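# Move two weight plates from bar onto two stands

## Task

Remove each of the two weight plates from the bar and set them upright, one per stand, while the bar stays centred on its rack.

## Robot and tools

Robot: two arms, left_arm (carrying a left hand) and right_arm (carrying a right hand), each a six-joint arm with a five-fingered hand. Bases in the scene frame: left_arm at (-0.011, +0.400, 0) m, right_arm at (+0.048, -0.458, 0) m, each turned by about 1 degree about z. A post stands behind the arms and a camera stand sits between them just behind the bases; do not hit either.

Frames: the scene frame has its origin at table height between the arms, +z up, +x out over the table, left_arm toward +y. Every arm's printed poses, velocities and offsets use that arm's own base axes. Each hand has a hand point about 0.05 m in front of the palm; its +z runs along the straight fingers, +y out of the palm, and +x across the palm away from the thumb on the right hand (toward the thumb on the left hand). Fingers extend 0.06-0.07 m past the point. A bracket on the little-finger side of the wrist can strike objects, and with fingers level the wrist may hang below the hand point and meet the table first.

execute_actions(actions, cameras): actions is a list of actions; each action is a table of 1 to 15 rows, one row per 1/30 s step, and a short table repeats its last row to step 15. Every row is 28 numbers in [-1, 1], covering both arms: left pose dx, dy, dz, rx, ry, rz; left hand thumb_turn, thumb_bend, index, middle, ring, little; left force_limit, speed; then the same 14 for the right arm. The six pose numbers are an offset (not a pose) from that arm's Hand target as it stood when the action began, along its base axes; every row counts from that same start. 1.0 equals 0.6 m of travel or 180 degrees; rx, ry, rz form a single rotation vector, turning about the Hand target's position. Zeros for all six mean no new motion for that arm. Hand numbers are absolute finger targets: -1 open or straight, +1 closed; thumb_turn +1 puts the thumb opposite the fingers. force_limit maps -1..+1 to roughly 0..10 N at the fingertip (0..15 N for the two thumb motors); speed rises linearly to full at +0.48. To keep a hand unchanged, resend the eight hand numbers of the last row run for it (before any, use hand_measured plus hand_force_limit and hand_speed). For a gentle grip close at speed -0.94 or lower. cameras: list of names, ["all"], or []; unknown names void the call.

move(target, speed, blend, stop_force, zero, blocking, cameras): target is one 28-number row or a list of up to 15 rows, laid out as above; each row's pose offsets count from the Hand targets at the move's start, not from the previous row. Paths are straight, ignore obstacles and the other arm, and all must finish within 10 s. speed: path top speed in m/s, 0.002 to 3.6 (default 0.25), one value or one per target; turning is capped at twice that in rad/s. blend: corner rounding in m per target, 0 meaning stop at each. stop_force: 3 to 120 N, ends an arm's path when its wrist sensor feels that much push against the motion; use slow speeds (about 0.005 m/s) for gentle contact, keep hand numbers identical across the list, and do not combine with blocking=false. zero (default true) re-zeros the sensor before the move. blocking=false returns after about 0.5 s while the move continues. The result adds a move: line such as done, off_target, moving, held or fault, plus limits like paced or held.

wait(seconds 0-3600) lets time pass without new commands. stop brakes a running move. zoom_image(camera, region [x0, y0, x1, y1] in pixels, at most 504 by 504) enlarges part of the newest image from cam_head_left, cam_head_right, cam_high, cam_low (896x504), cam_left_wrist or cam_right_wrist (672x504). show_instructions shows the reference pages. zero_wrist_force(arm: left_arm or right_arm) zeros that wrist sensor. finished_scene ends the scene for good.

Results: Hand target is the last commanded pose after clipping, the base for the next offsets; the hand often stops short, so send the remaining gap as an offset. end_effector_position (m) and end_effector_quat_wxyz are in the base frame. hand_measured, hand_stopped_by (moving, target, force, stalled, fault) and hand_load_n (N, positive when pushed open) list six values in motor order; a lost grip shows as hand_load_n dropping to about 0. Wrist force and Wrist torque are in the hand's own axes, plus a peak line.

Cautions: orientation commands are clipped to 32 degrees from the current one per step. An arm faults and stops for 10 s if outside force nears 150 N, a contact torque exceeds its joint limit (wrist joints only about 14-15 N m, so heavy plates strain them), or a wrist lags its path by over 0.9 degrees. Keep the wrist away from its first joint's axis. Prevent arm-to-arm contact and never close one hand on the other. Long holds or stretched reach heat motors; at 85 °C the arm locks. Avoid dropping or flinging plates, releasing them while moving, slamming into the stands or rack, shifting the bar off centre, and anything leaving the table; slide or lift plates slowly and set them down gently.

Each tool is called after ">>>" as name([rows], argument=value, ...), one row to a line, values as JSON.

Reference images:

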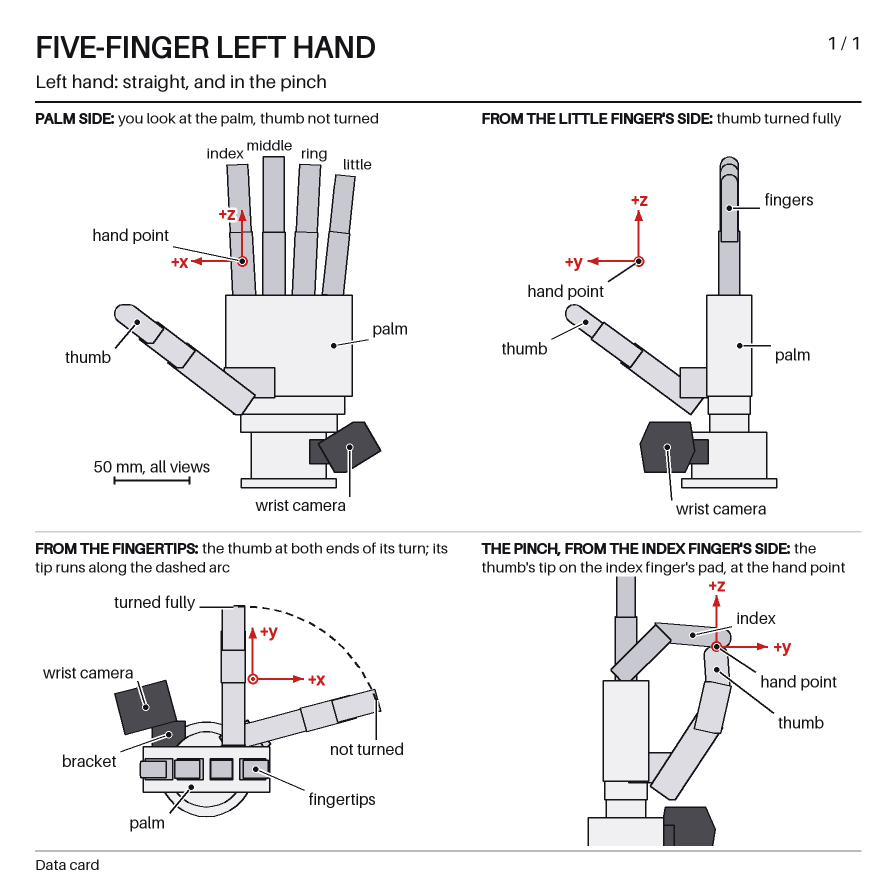

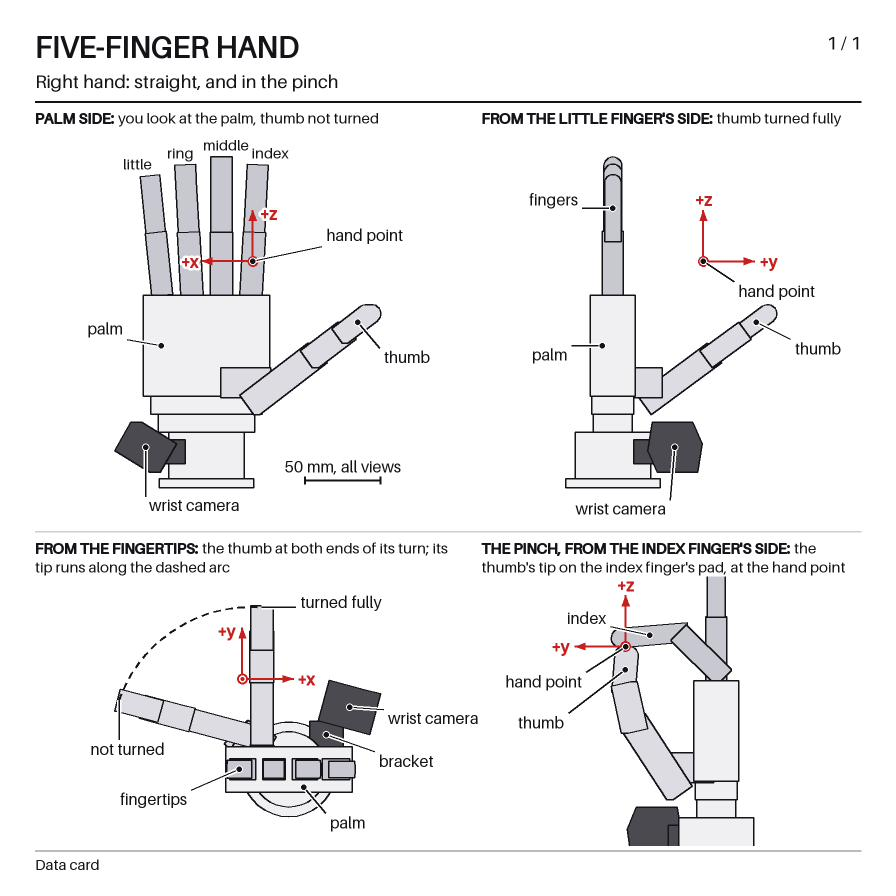

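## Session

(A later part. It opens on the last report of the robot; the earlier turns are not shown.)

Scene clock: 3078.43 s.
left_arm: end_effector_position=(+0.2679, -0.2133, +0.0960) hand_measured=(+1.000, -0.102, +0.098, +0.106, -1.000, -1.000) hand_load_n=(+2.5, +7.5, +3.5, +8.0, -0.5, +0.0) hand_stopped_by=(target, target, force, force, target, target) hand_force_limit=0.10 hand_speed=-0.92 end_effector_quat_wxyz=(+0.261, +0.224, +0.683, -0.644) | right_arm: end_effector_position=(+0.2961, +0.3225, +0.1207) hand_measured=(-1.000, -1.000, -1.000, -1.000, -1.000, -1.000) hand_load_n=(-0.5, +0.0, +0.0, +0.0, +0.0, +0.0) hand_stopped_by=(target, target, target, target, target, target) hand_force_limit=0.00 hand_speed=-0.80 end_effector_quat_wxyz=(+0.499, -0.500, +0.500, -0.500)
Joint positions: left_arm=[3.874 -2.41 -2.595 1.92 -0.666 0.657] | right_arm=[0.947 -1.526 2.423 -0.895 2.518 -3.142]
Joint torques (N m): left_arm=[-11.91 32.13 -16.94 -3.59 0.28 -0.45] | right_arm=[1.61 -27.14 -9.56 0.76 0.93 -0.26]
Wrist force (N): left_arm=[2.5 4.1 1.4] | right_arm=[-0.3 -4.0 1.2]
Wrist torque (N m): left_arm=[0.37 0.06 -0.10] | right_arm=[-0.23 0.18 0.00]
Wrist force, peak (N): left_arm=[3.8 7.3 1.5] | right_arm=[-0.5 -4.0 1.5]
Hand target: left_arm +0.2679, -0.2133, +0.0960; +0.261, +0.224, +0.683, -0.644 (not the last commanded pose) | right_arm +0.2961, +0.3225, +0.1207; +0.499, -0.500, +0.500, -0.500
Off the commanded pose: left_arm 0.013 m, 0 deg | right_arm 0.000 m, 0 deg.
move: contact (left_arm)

>>> move(target=[-0.0083,0,0.0015,0,0,0,1,-0.1,0.5,0.5,-1,-1,0.1,-0.92,0,0,0,0,0,0,-1,-1,-1,-1,-1,-1,0,-0.8], speed=0.02)

>>> move(target=[0,0,-0.025,0,0,0,1,-0.1,0.5,0.5,-1,-1,0.1,-0.92,0,0,0,0,0,0,-1,-1,-1,-1,-1,-1,0,-0.8], speed=0.006, stop_force=3, cameras=["cam_low","cam_left_wrist","cam_high","cam_head_left"])

>>> zoom_image(camera="cam_low", region=[90, 340, 190, 440])

>>> zoom_image(camera="cam_left_wrist", region=[100, 270, 350, 470])

Scene clock: 3094.87 s.
left_arm: end_effector_position=(+0.2628, -0.2133, +0.0969) hand_measured=(+1.000, -0.102, +0.098, +0.106, -1.000, -1.000) hand_load_n=(+3.0, +8.0, +3.0, +7.5, +0.0, +0.0) hand_stopped_by=(target, target, force, force, target, target) hand_force_limit=0.10 hand_speed=-0.92 end_effector_quat_wxyz=(+0.261, +0.224, +0.683, -0.644) end_effector_velocity=(+0.002, +0.000, +0.000) end_effector_angular_velocity=(-0.001, +0.003, +0.003) | right_arm: end_effector_position=(+0.2961, +0.3225, +0.1207) hand_measured=(-1.000, -1.000, -1.000, -1.000, -1.000, -1.000) hand_load_n=(+0.0, +0.0, +0.0, +0.0, +0.0, +0.0) hand_stopped_by=(target, target, target, target, target, target) hand_force_limit=0.00 hand_speed=-0.80 end_effector_quat_wxyz=(+0.499, -0.500, +0.500, -0.500)
Joint positions: left_arm=[3.892 -2.415 -2.611 1.939 -0.683 0.659] | right_arm=[0.947 -1.526 2.423 -0.895 2.518 -3.142]
Joint velocities: left_arm=[-0.004 0 0.004 -0.006 0.007 -0.002] | right_arm=[within noise]
Joint torques (N m): left_arm=[-14.21 27.54 1.54 -4.29 0.92 0.25] | right_arm=[1.69 -27.07 -10.03 0.81 0.97 -0.24]
Wrist force (N): left_arm=[3.6 7.4 1.4] | right_arm=[-0.6 -3.7 1.3]
Wrist torque (N m): left_arm=[0.50 0.02 -0.14] | right_arm=[-0.20 0.22 -0.01]
Wrist force, peak (N): left_arm=[3.1 7.8 1.3] | right_arm=[-0.3 -4.2 1.5]
Hand target: left_arm +0.2629, -0.2133, +0.0969; +0.261, +0.224, +0.683, -0.644 | right_arm +0.2961, +0.3225, +0.1207; +0.499, -0.500, +0.500, -0.500
Off the commanded pose: left_arm 0.000 m, 0 deg | right_arm 0.000 m, 0 deg.
move: done

Scene clock: 3096.30 s.
left_arm: end_effector_position=(+0.2629, -0.2133, +0.0941) hand_measured=(+1.000, -0.102, +0.098, +0.106, -1.000, -1.000) hand_load_n=(+2.5, +7.5, +3.0, +8.0, +0.0, +0.0) hand_stopped_by=(target, target, force, force, target, target) hand_force_limit=0.10 hand_speed=-0.92 end_effector_quat_wxyz=(+0.261, +0.224, +0.683, -0.644) | right_arm: end_effector_position=(+0.2961, +0.3225, +0.1207) hand_measured=(-1.000, -1.000, -1.000, -1.000, -1.000, -1.000) hand_load_n=(+0.0, +0.0, +0.0, +0.0, +0.0, +0.5) hand_stopped_by=(target, target, target, target, target, target) hand_force_limit=0.00 hand_speed=-0.80 end_effector_quat_wxyz=(+0.499, -0.500, +0.500, -0.500)
Joint positions: left_arm=[3.892 -2.427 -2.608 1.947 -0.683 0.659] | right_arm=[0.947 -1.526 2.423 -0.895 2.518 -3.142]
Joint torques (N m): left_arm=[-13.42 31.5 -18.88 -3.82 0.33 -0.67] | right_arm=[1.97 -27.21 -9.66 0.86 1.08 -0.23]
Wrist force (N): left_arm=[1.0 6.1 1.2] | right_arm=[-0.6 -3.6 1.3]
Wrist torque (N m): left_arm=[0.45 0.09 -0.11] | right_arm=[-0.19 0.21 -0.01]
Wrist force, peak (N): left_arm=[3.5 7.5 1.4] | right_arm=[-0.4 -4.1 1.2]
Hand target: left_arm +0.2629, -0.2133, +0.0941; +0.261, +0.224, +0.683, -0.644 (not the last commanded pose) | right_arm +0.2961, +0.3225, +0.1207; +0.499, -0.500, +0.500, -0.500
Off the commanded pose: left_arm 0.012 m, 0 deg | right_arm 0.000 m, 0 deg.
move: contact (left_arm)
Images, in order (width x height): cam_head_left 896x504, cam_high 896x504, cam_low 896x504, cam_left_wrist 672x504.

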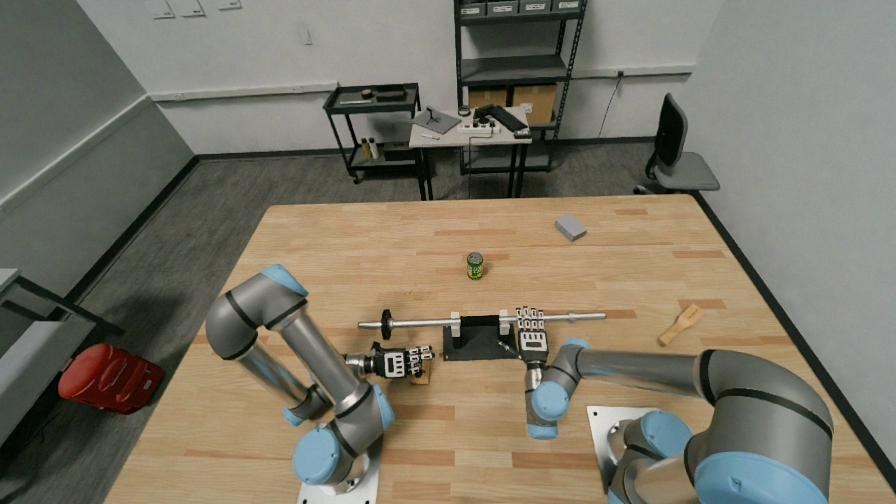

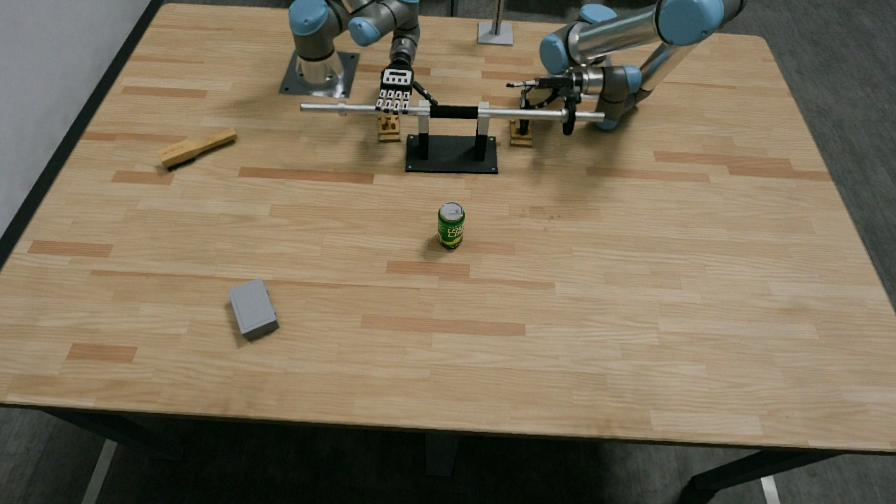

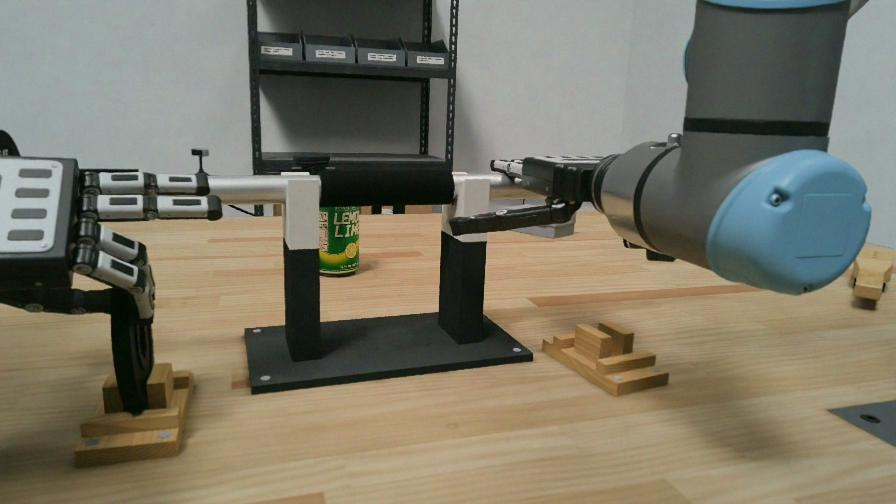

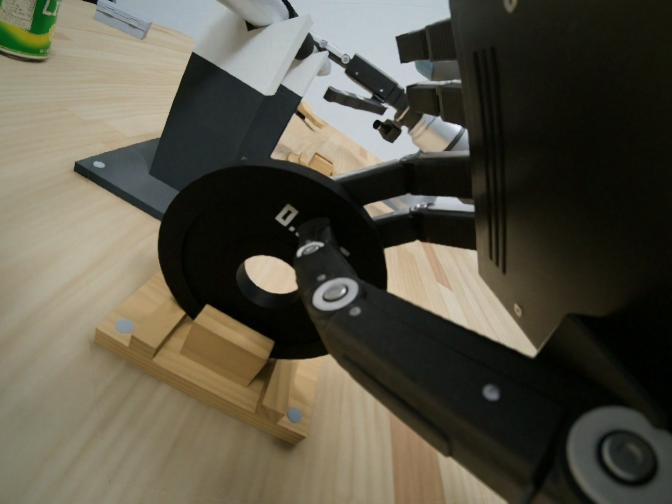

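Scaled by 5.040 from the camera's image (finer frame: 1280x720).

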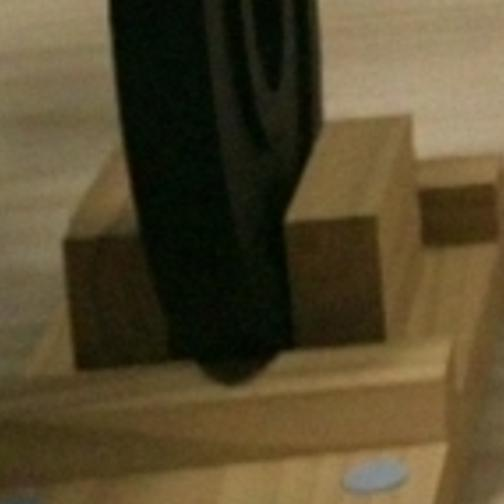

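Scaled by 2.016 from the camera's image (finer frame: 960x720).

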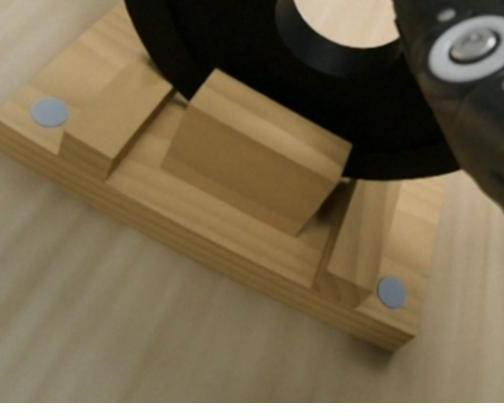

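>>> move(target=[0.001,0,0.0008,0,0,0,1,-0.1,0.5,0.5,-1,-1,0.1,-0.92,0,0,0,0,0,0,-1,-1,-1,-1,-1,-1,0,-0.8], speed=0.01)

>>> move(target=[0,0,-0.025,0,0,0,1,-0.1,0.5,0.5,-1,-1,0.1,-0.92,0,0,0,0,0,0,-1,-1,-1,-1,-1,-1,0,-0.8], speed=0.005, stop_force=4)

Scene clock: 3109.93 s.
left_arm: end_effector_position=(+0.2635, -0.2133, +0.0946) hand_measured=(+1.000, -0.102, +0.098, +0.106, -1.000, -1.000) hand_load_n=(+3.0, +8.0, +3.0, +7.5, +0.0, +0.0) hand_stopped_by=(target, target, force, force, target, target) hand_force_limit=0.10 hand_speed=-0.92 end_effector_quat_wxyz=(+0.261, +0.224, +0.683, -0.644) | right_arm: end_effector_position=(+0.2961, +0.3225, +0.1207) hand_measured=(-1.000, -1.000, -1.000, -1.000, -1.000, -1.000) hand_load_n=(+0.0, +0.0, +0.0, +0.0, +0.0, +0.0) hand_stopped_by=(target, target, target, target, target, target) hand_force_limit=0.00 hand_speed=-0.80 end_effector_quat_wxyz=(+0.499, -0.500, +0.500, -0.500)
Joint positions: left_arm=[3.889 -2.424 -2.606 1.943 -0.681 0.659] | right_arm=[0.947 -1.526 2.423 -0.895 2.518 -3.142]
Joint torques (N m): left_arm=[8.32 16.05 2.6 -0.01 -1.16 -0.44] | right_arm=[1.29 -27.2 -9.87 0.8 1 -0.13]
Wrist force (N): left_arm=[3.3 7.3 1.4] | right_arm=[-0.4 -3.7 1.3]
Wrist torque (N m): left_arm=[0.49 0.05 -0.16] | right_arm=[-0.18 0.18 0.01]
Wrist force, peak (N): left_arm=[3.6 7.5 1.2] | right_arm=[-0.4 -4.0 1.3]
Hand target: left_arm +0.2635, -0.2133, +0.0946; +0.261, +0.224, +0.683, -0.644 | right_arm +0.2961, +0.3225, +0.1207; +0.499, -0.500, +0.500, -0.500
Off the commanded pose: left_arm 0.000 m, 0 deg | right_arm 0.000 m, 0 deg.
move: done

Scene clock: 3111.03 s.
left_arm: end_effector_position=(+0.2635, -0.2133, +0.0940) hand_measured=(+1.000, -0.102, +0.098, +0.106, -1.000, -1.000) hand_load_n=(+2.5, +7.5, +3.0, +8.0, +0.0, +0.0) hand_stopped_by=(target, target, force, force, target, target) hand_force_limit=0.10 hand_speed=-0.92 end_effector_quat_wxyz=(+0.261, +0.224, +0.683, -0.644) | right_arm: end_effector_position=(+0.2961, +0.3225, +0.1207) hand_measured=(-1.000, -1.000, -1.000, -1.000, -1.000, -1.000) hand_load_n=(+0.0, +0.0, +0.5, +0.0, +0.0, +0.0) hand_stopped_by=(target, target, target, target, target, target) hand_force_limit=0.00 hand_speed=-0.80 end_effector_quat_wxyz=(+0.499, -0.500, +0.500, -0.500)
Joint positions: left_arm=[3.889 -2.426 -2.606 1.945 -0.681 0.659] | right_arm=[0.947 -1.526 2.423 -0.895 2.518 -3.142]
Joint torques (N m): left_arm=[5.36 33 -17.42 -3.75 -0.97 -0.34] | right_arm=[1.93 -26.91 -9.78 0.73 1 -0.17]
Wrist force (N): left_arm=[0.3 5.4 1.4] | right_arm=[-0.5 -3.7 1.4]
Wrist torque (N m): left_arm=[0.38 0.15 -0.10] | right_arm=[-0.20 0.20 0.00]
Wrist force, peak (N): left_arm=[3.6 7.5 0.9] | right_arm=[-0.4 -3.9 1.7]
Hand target: left_arm +0.2635, -0.2133, +0.0940; +0.261, +0.224, +0.683, -0.644 (not the last commanded pose) | right_arm +0.2961, +0.3225, +0.1207; +0.499, -0.500, +0.500, -0.500
Off the commanded pose: left_arm 0.014 m, 0 deg | right_arm 0.000 m, 0 deg.
move: contact (left_arm)

>>> move(target=[0,0,0,0,0,0,1,-0.12,0.06,0.06,-1,-1,0.1,-0.95,0,0,0,0,0,0,-1,-1,-1,-1,-1,-1,0,-0.8])

>>> move(target=[0,0,0,0,0,0,1,-0.2,-0.1,-0.1,-1,-1,0.1,-0.94,0,0,0,0,0,0,-1,-1,-1,-1,-1,-1,0,-0.8], cameras=["cam_low","cam_left_wrist","cam_head_left"])

Scene clock: 3121.73 s.
left_arm: end_effector_position=(+0.2635, -0.2133, +0.0940) hand_measured=(+1.000, -0.120, +0.060, +0.060, -1.000, -1.000) hand_load_n=(+0.0, +0.0, +0.0, +0.0, +0.0, +0.0) hand_stopped_by=(target, target, target, target, target, target) hand_force_limit=0.10 hand_speed=-0.95 end_effector_quat_wxyz=(+0.261, +0.224, +0.683, -0.644) | right_arm: end_effector_position=(+0.2961, +0.3225, +0.1207) hand_measured=(-1.000, -1.000, -1.000, -1.000, -1.000, -1.000) hand_load_n=(+0.0, +0.0, +0.0, +0.0, +0.0, +0.0) hand_stopped_by=(target, target, target, target, target, target) hand_force_limit=0.00 hand_speed=-0.80 end_effector_quat_wxyz=(+0.499, -0.500, +0.500, -0.500)
Joint positions: left_arm=[3.889 -2.426 -2.606 1.945 -0.681 0.659] | right_arm=[0.947 -1.526 2.423 -0.895 2.518 -3.142]
Joint torques (N m): left_arm=[-10.76 31.59 -15.56 -2.86 -0.45 -0.51] | right_arm=[1.82 -27.35 -9.74 0.72 0.98 -0.19]
Wrist force (N): left_arm=[-0.6 2.4 1.3] | right_arm=[-0.7 -3.5 1.4]
Wrist torque (N m): left_arm=[0.23 0.21 -0.09] | right_arm=[-0.16 0.23 -0.01]
Wrist force, peak (N): left_arm=[0.4 6.1 1.3] | right_arm=[-0.4 -4.1 1.6]
Hand target: left_arm +0.2635, -0.2133, +0.0940; +0.261, +0.224, +0.683, -0.644 | right_arm +0.2961, +0.3225, +0.1207; +0.499, -0.500, +0.500, -0.500
Off the commanded pose: left_arm 0.000 m, 0 deg | right_arm 0.000 m, 0 deg.
move: done

Scene clock: 3122.93 s.
left_arm: end_effector_position=(+0.2635, -0.2133, +0.0940) hand_measured=(+1.000, -0.200, -0.100, -0.100, -1.000, -1.000) hand_load_n=(+0.0, +0.5, +0.0, +0.0, +0.0, +0.0) hand_stopped_by=(target, target, target, target, target, target) hand_force_limit=0.10 hand_speed=-0.94 end_effector_quat_wxyz=(+0.261, +0.224, +0.683, -0.644) | right_arm: end_effector_position=(+0.2961, +0.3225, +0.1207) hand_measured=(-1.000, -1.000, -1.000, -1.000, -1.000, -1.000) hand_load_n=(+0.0, +0.0, +0.0, +0.0, +0.0, +0.0) hand_stopped_by=(target, target, target, target, target, target) hand_force_limit=0.00 hand_speed=-0.80 end_effector_quat_wxyz=(+0.499, -0.500, +0.500, -0.500)
Joint positions: left_arm=[3.889 -2.426 -2.606 1.945 -0.681 0.659] | right_arm=[0.947 -1.526 2.423 -0.895 2.518 -3.142]
Joint torques (N m): left_arm=[-11.82 31.54 -10.8 -0.49 -0.16 -0.4] | right_arm=[1.35 -27.14 -10.28 0.74 1.08 -0.13]
Wrist force (N): left_arm=[-0.5 2.4 1.2] | right_arm=[-0.7 -3.8 1.4]
Wrist torque (N m): left_arm=[0.23 0.20 -0.08] | right_arm=[-0.20 0.23 -0.01]
Wrist force, peak (N): left_arm=[-0.3 2.3 1.4] | right_arm=[-0.5 -4.0 1.3]
Hand target: left_arm +0.2635, -0.2133, +0.0940; +0.261, +0.224, +0.683, -0.644 | right_arm +0.2961, +0.3225, +0.1207; +0.499, -0.500, +0.500, -0.500
Off the commanded pose: left_arm 0.000 m, 0 deg | right_arm 0.000 m, 0 deg.
move: done
Images, in order (width x height): cam_head_left 896x504, cam_low 896x504, cam_left_wrist 672x504.

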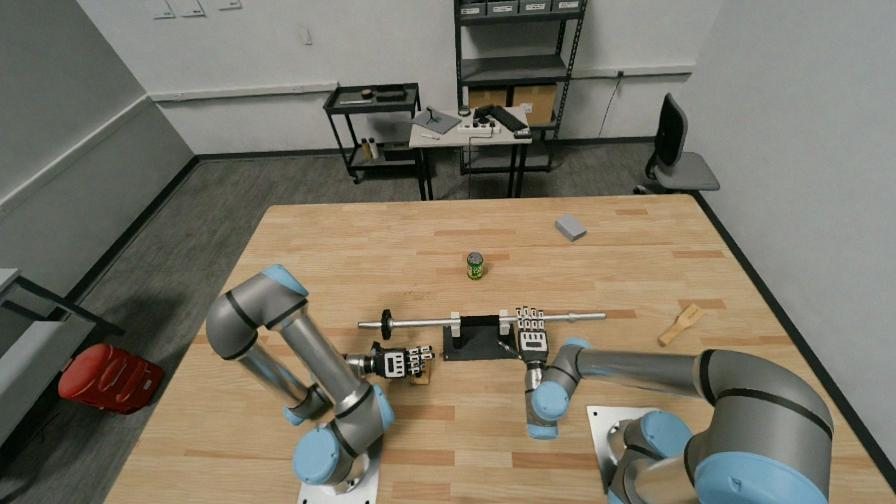

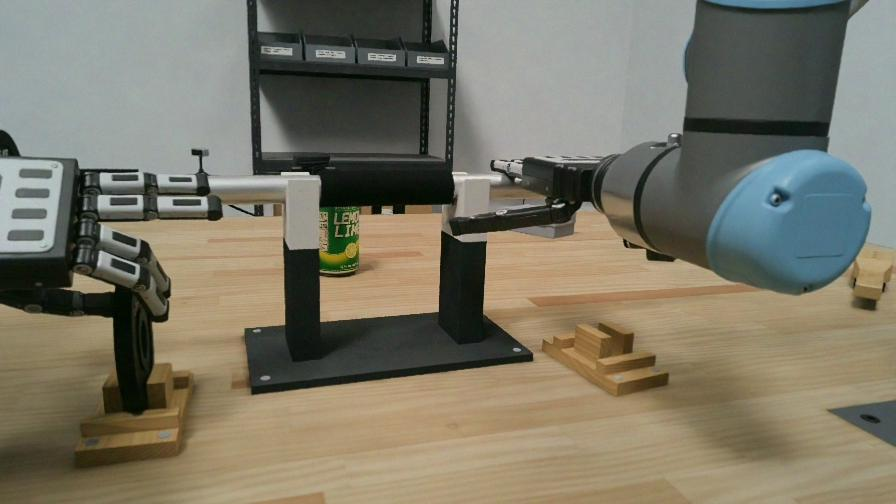

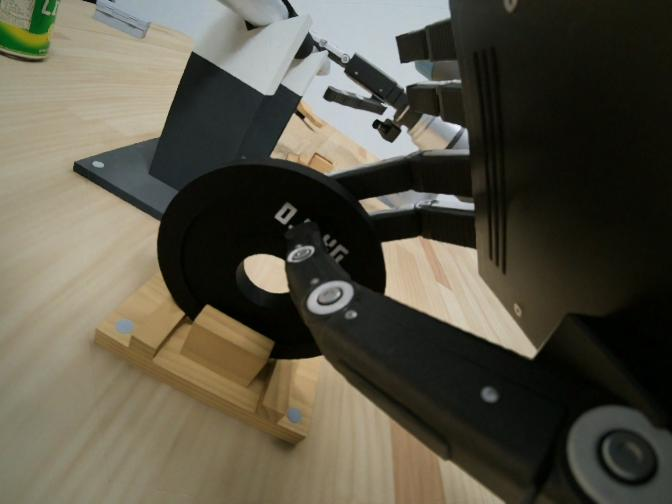

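>>> move(target=[0,0,0,0,0,0,1,-0.2,-1,-1,-1,-1,0.1,-0.8,0,0,0,0,0,0,-1,-1,-1,-1,-1,-1,0,-0.8])

>>> move([
  [0,0.02,0,0,0,0,1,-0.2,-1,-1,-1,-1,0.1,-0.8,0,0,0,0,0,0,-1,-1,-1,-1,-1,-1,0,-0.8],
  [0,0.025,0.1,0,0,0,1,-0.2,-1,-1,-1,-1,0.1,-0.8,0,0,0,0,0,0,-1,-1,-1,-1,-1,-1,0,-0.8],
], speed=0.04, stop_force=8, cameras=["cam_low","cam_left_wrist","cam_head_left","cam_high"])

Scene clock: 3236.07 s.
left_arm: end_effector_position=(+0.2635, -0.2133, +0.0940) hand_measured=(+1.000, -0.200, -1.000, -1.000, -1.000, -1.000) hand_load_n=(+0.5, +0.5, +0.0, +0.0, +0.0, +0.0) hand_stopped_by=(target, target, target, target, target, target) hand_force_limit=0.10 hand_speed=-0.80 end_effector_quat_wxyz=(+0.261, +0.224, +0.683, -0.644) | right_arm: end_effector_position=(+0.2961, +0.3225, +0.1207) hand_measured=(-1.000, -1.000, -1.000, -1.000, -1.000, -1.000) hand_load_n=(+0.0, +0.0, +0.0, +0.0, +0.0, +0.0) hand_stopped_by=(target, target, target, target, target, target) hand_force_limit=0.00 hand_speed=-0.80 end_effector_quat_wxyz=(+0.499, -0.500, +0.500, -0.500)
Joint positions: left_arm=[3.889 -2.426 -2.606 1.945 -0.681 0.659] | right_arm=[0.947 -1.526 2.423 -0.895 2.518 -3.142]
Joint torques (N m): left_arm=[-11.51 30.66 0.73 0.29 0.91 -0.5] | right_arm=[1.46 -27.2 -9.83 0.66 0.96 -0.12]
Wrist force (N): left_arm=[-0.4 2.3 1.5] | right_arm=[-0.5 -3.4 1.1]
Wrist torque (N m): left_arm=[0.20 0.20 -0.07] | right_arm=[-0.15 0.21 0.01]
Wrist force, peak (N): left_arm=[-0.2 2.6 1.2] | right_arm=[-0.4 -4.1 1.4]
Hand target: left_arm +0.2635, -0.2133, +0.0940; +0.261, +0.224, +0.683, -0.644 | right_arm +0.2961, +0.3225, +0.1207; +0.499, -0.500, +0.500, -0.500
Off the commanded pose: left_arm 0.000 m, 0 deg | right_arm 0.000 m, 0 deg.
move: done

Scene clock: 3238.87 s.
left_arm: end_effector_position=(+0.2635, -0.1983, +0.1540) hand_measured=(+1.000, -0.200, -1.000, -1.000, -1.000, -1.000) hand_load_n=(+0.0, +0.0, +0.0, +0.0, +0.0, +0.0) hand_stopped_by=(target, target, target, target, target, target) hand_force_limit=0.10 hand_speed=-0.80 end_effector_quat_wxyz=(+0.261, +0.224, +0.683, -0.644) | right_arm: end_effector_position=(+0.2961, +0.3225, +0.1207) hand_measured=(-1.000, -1.000, -1.000, -1.000, -1.000, -1.000) hand_load_n=(-0.5, +0.0, +0.0, +0.0, +0.0, +0.0) hand_stopped_by=(target, target, target, target, target, target) hand_force_limit=0.00 hand_speed=-0.80 end_effector_quat_wxyz=(+0.499, -0.500, +0.500, -0.500)
Joint positions: left_arm=[3.945 -2.143 -2.645 1.698 -0.736 0.663] | right_arm=[0.947 -1.526 2.423 -0.895 2.518 -3.142]
Joint torques (N m): left_arm=[-11.89 26.43 7.55 -2.66 0.62 -0.64] | right_arm=[1.39 -27.38 -9.99 0.68 1.05 -0.19]
Wrist force (N): left_arm=[-0.4 2.1 0.6] | right_arm=[-0.5 -3.4 1.3]
Wrist torque (N m): left_arm=[0.18 0.12 -0.05] | right_arm=[-0.14 0.20 0.01]
Wrist force, peak (N): left_arm=[-0.3 2.9 1.3] | right_arm=[-0.3 -4.1 1.4]
Hand target: left_arm +0.2635, -0.1983, +0.1540; +0.261, +0.224, +0.683, -0.644 | right_arm +0.2961, +0.3225, +0.1207; +0.499, -0.500, +0.500, -0.500
Off the commanded pose: left_arm 0.000 m, 0 deg | right_arm 0.000 m, 0 deg.
move: done
Images, in order (width x height): cam_head_left 896x504, cam_high 896x504, cam_low 896x504, cam_left_wrist 672x504.

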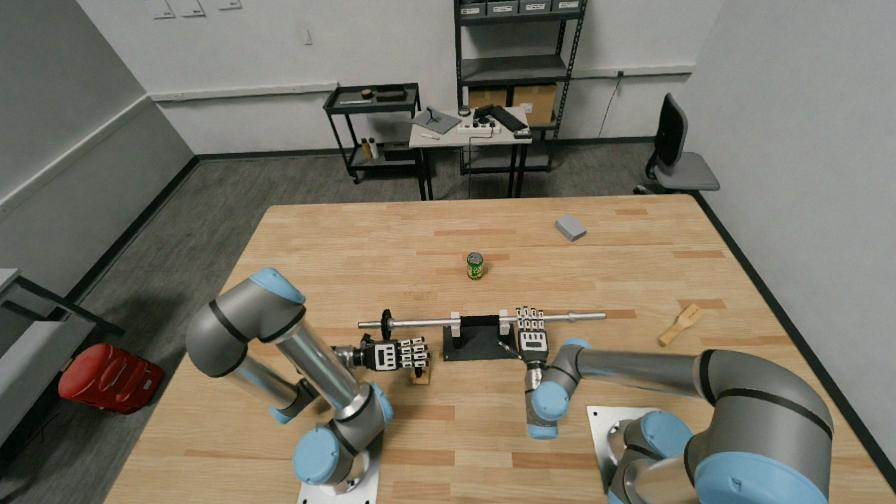

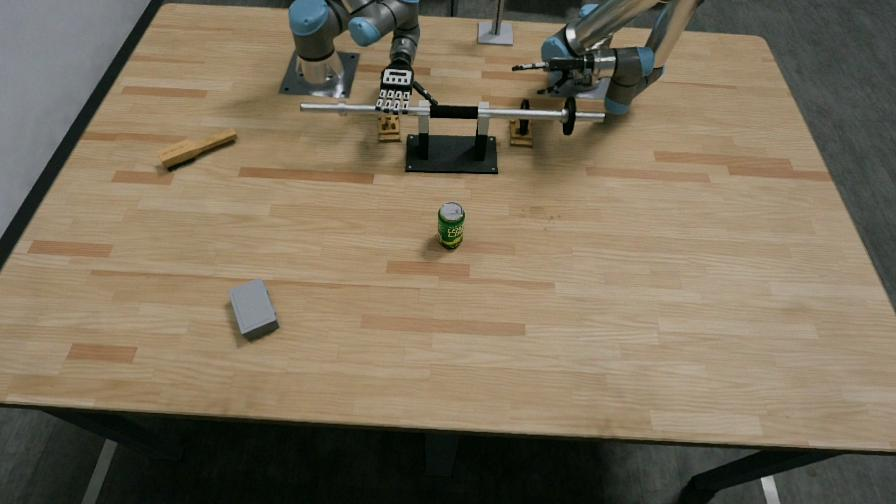

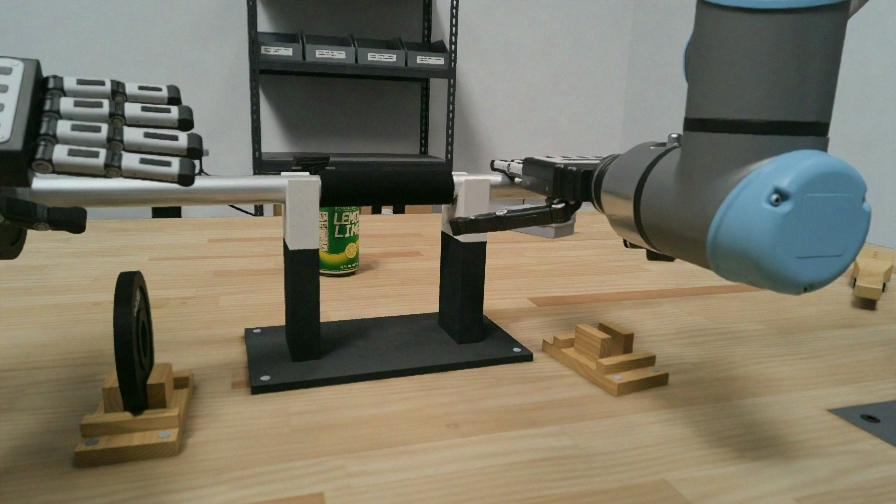

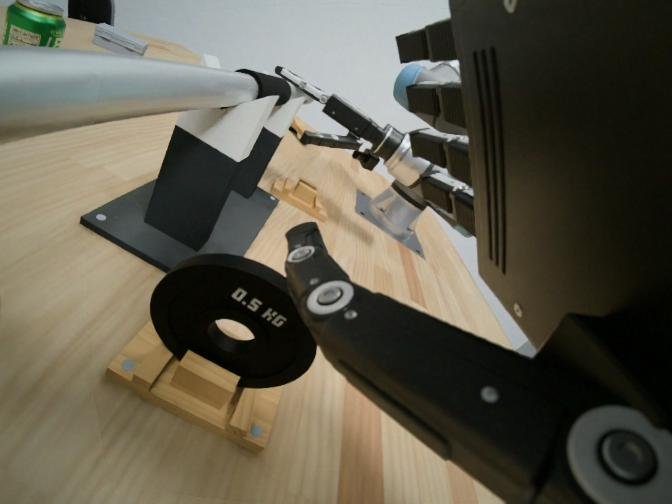

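>>> move([
  [0,0.12,0.225,0,0,0,1,-0.2,-1,-1,-1,-1,0.1,-0.8,0,0,0,0,0,0,-1,-1,-1,-1,-1,-1,0,-0.8],
  [0.2,0.19,0.225,0,0,0,1,-0.2,-1,-1,-1,-1,0.1,-0.8,0,0,0,0,0,0,-1,-1,-1,-1,-1,-1,0,-0.8],
], speed=0.1, blend=0.02, cameras=["cam_low","cam_left_wrist","cam_head_left","cam_high"])

Scene clock: 3260.40 s.
left_arm: end_effector_position=(+0.3834, -0.0844, +0.2890) hand_measured=(+1.000, -0.200, -1.000, -1.000, -1.000, -1.000) hand_load_n=(+0.0, +0.0, +0.0, +0.0, +0.0, +0.0) hand_stopped_by=(target, target, target, target, target, target) hand_force_limit=0.10 hand_speed=-0.80 end_effector_quat_wxyz=(+0.260, +0.224, +0.683, -0.644) | right_arm: end_effector_position=(+0.2961, +0.3225, +0.1207) hand_measured=(-1.000, -1.000, -1.000, -1.000, -1.000, -1.000) hand_load_n=(+0.0, +0.0, +0.0, +0.0, +0.0, +0.0) hand_stopped_by=(target, target, target, target, target, target) hand_force_limit=0.00 hand_speed=-0.80 end_effector_quat_wxyz=(+0.499, -0.500, +0.500, -0.500)
Joint positions: left_arm=[3.925 -1.864 -2.171 0.946 -0.717 0.662] | right_arm=[0.947 -1.526 2.423 -0.895 2.518 -3.142]
Joint torques (N m): left_arm=[14.05 15.97 20.36 0.17 -0.06 0.97] | right_arm=[1 -27.4 -9.8 0.71 0.82 -0.15]
Wrist force (N): left_arm=[-0.3 2.7 1.1] | right_arm=[-0.7 -3.8 1.5]
Wrist torque (N m): left_arm=[0.24 0.23 -0.14] | right_arm=[-0.23 0.22 -0.01]
Wrist force, peak (N): left_arm=[-0.7 3.5 0.7] | right_arm=[-0.7 -4.2 1.4]
Hand target: left_arm +0.3835, -0.0843, +0.2890; +0.261, +0.224, +0.683, -0.644 | right_arm +0.2961, +0.3225, +0.1207; +0.499, -0.500, +0.500, -0.500
Off the commanded pose: left_arm 0.000 m, 0 deg | right_arm 0.000 m, 0 deg.
move: done
Images, in order (width x height): cam_head_left 896x504, cam_high 896x504, cam_low 896x504, cam_left_wrist 672x504.

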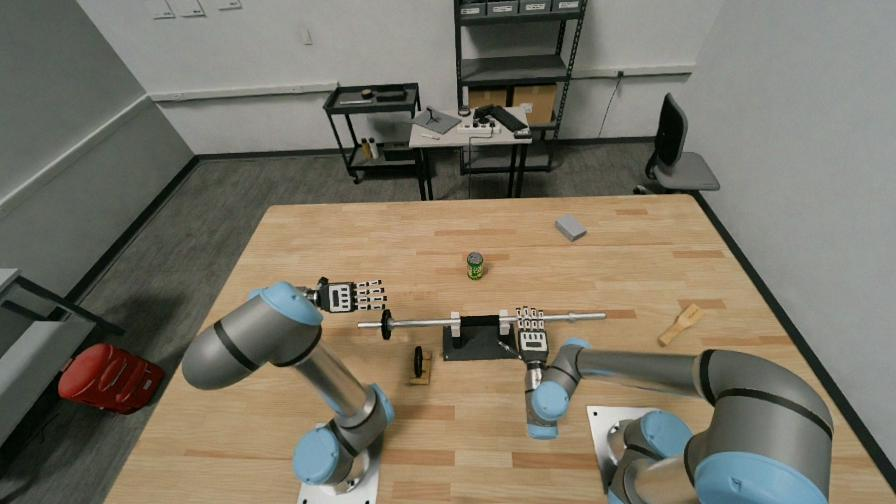

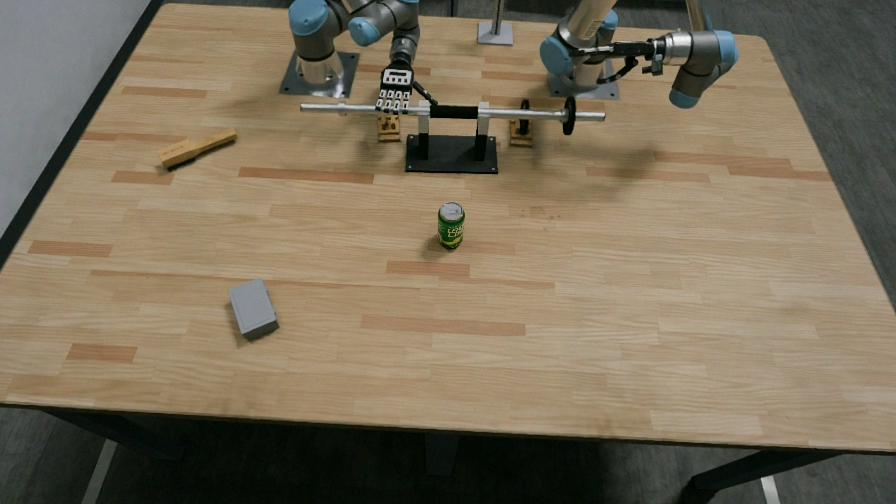

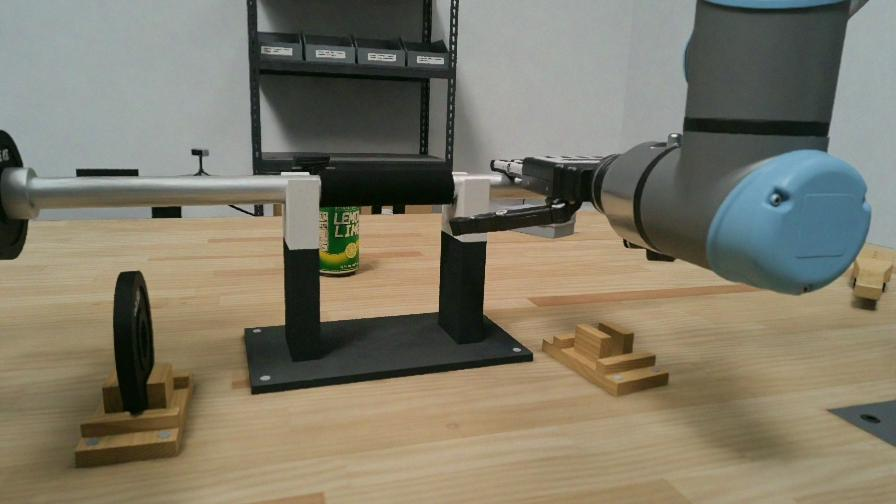

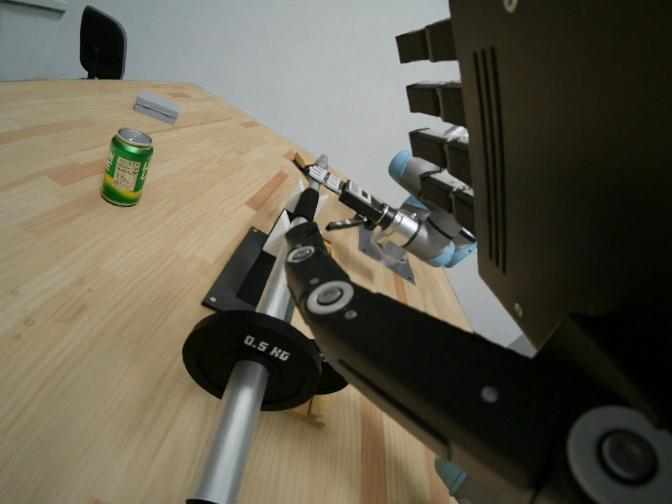

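>>> move(target=[0.02,-0.0145,-0.0417,0,0,0,1,-0.2,-1,-1,-1,-1,0.1,-0.8,0,0,0,0,0,0,-1,-1,-1,-1,-1,-1,0,-0.8], speed=0.05, stop_force=8, cameras=["cam_low","cam_left_wrist","cam_head_left","cam_high"])

Scene clock: 3279.27 s.
left_arm: end_effector_position=(+0.3955, -0.0930, +0.2639) hand_measured=(+1.000, -0.200, -1.000, -1.000, -1.000, -1.000) hand_load_n=(+0.0, +0.0, +0.0, -0.5, +0.0, +0.0) hand_stopped_by=(target, target, target, target, target, target) hand_force_limit=0.10 hand_speed=-0.80 end_effector_quat_wxyz=(+0.261, +0.224, +0.683, -0.644) | right_arm: end_effector_position=(+0.2961, +0.3225, +0.1207) hand_measured=(-1.000, -1.000, -1.000, -1.000, -1.000, -1.000) hand_load_n=(+0.0, +0.0, +0.0, +0.0, +0.0, -0.5) hand_stopped_by=(target, target, target, target, target, target) hand_force_limit=0.00 hand_speed=-0.80 end_effector_quat_wxyz=(+0.499, -0.500, +0.500, -0.500)
Joint positions: left_arm=[3.885 -1.935 -2.165 1.013 -0.677 0.658] | right_arm=[0.947 -1.526 2.423 -0.895 2.518 -3.142]
Joint torques (N m): left_arm=[13.38 25.01 3.1 -1.4 -1.16 0.99] | right_arm=[1.06 -27.51 -10.17 0.62 1.07 -0.12]
Wrist force (N): left_arm=[-0.2 2.0 1.1] | right_arm=[-0.3 -3.5 1.6]
Wrist torque (N m): left_arm=[0.17 0.20 -0.05] | right_arm=[-0.19 0.17 0.01]
Wrist force, peak (N): left_arm=[-0.1 2.9 1.0] | right_arm=[-0.8 -3.9 1.6]
Hand target: left_arm +0.3955, -0.0930, +0.2639; +0.261, +0.224, +0.683, -0.644 | right_arm +0.2961, +0.3225, +0.1207; +0.499, -0.500, +0.500, -0.500
Off the commanded pose: left_arm 0.000 m, 0 deg | right_arm 0.000 m, 0 deg.
move: done
Images, in order (width x height): cam_head_left 896x504, cam_high 896x504, cam_low 896x504, cam_left_wrist 672x504.

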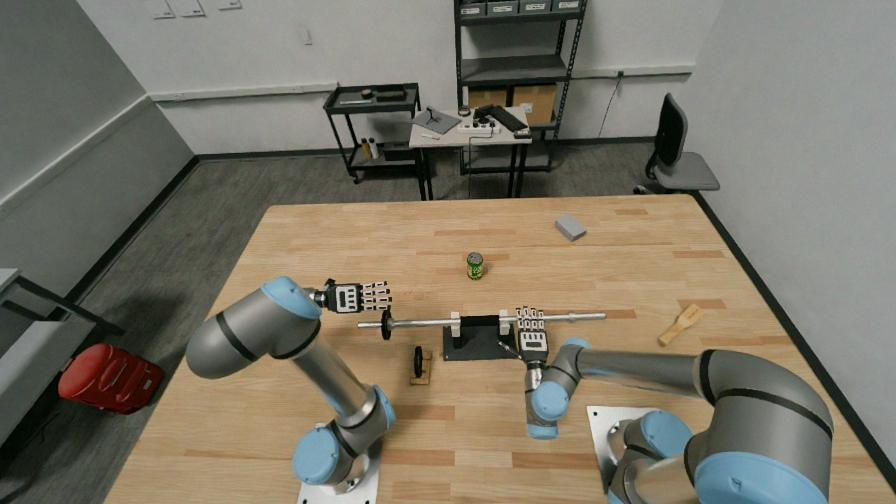

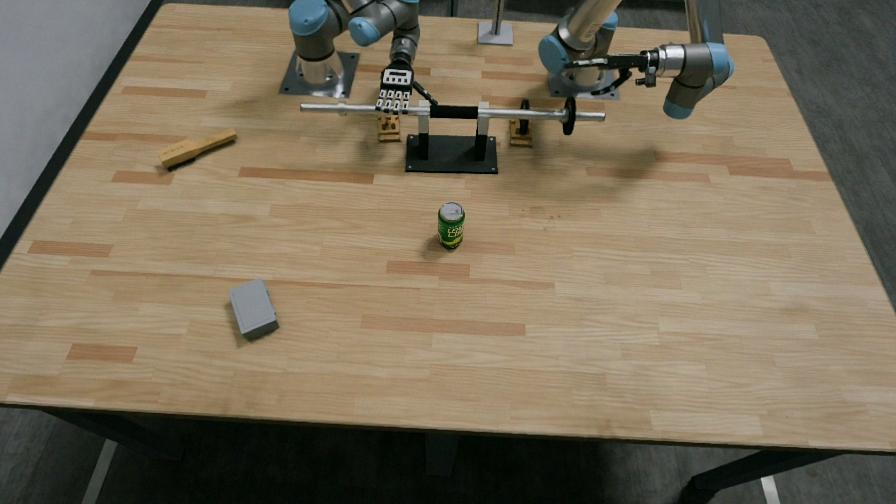

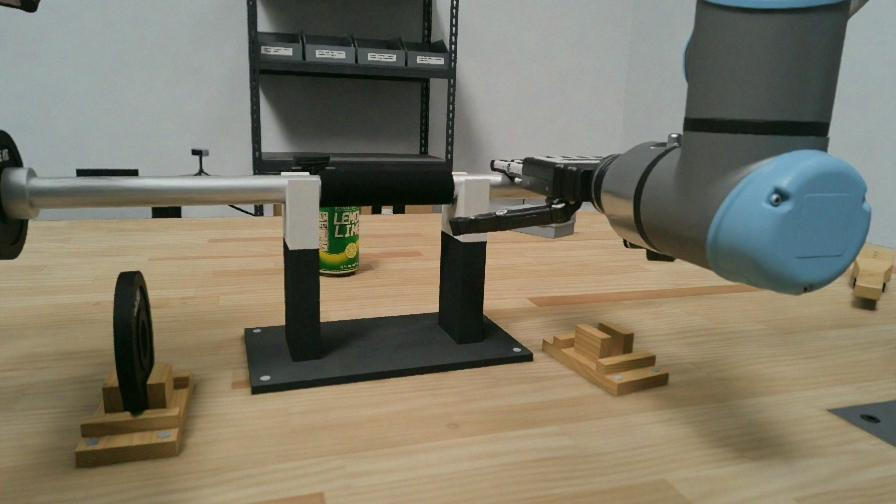

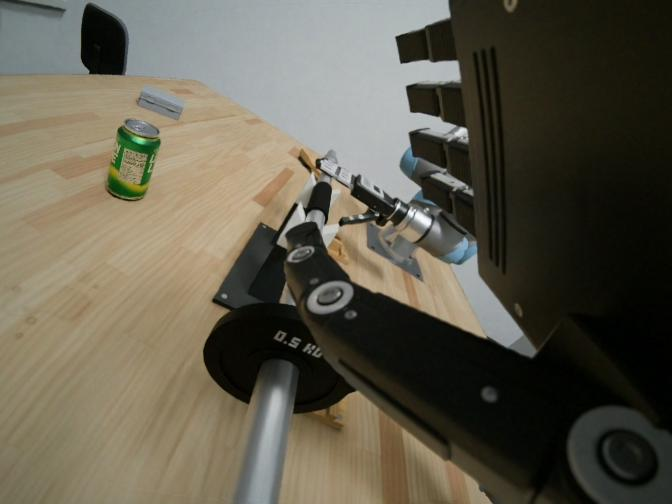

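>>> zoom_image(camera="cam_left_wrist", region=[180, 280, 380, 440])

Scaled by 2.520 from the camera's image (finer frame: 960x720).

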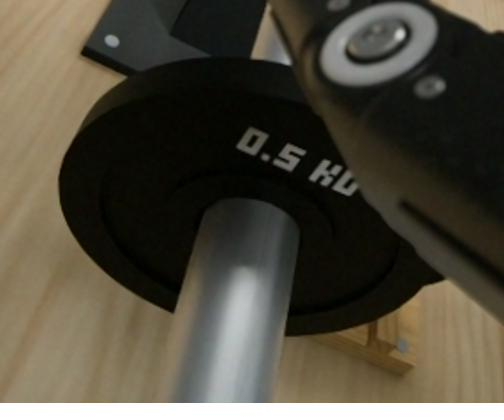

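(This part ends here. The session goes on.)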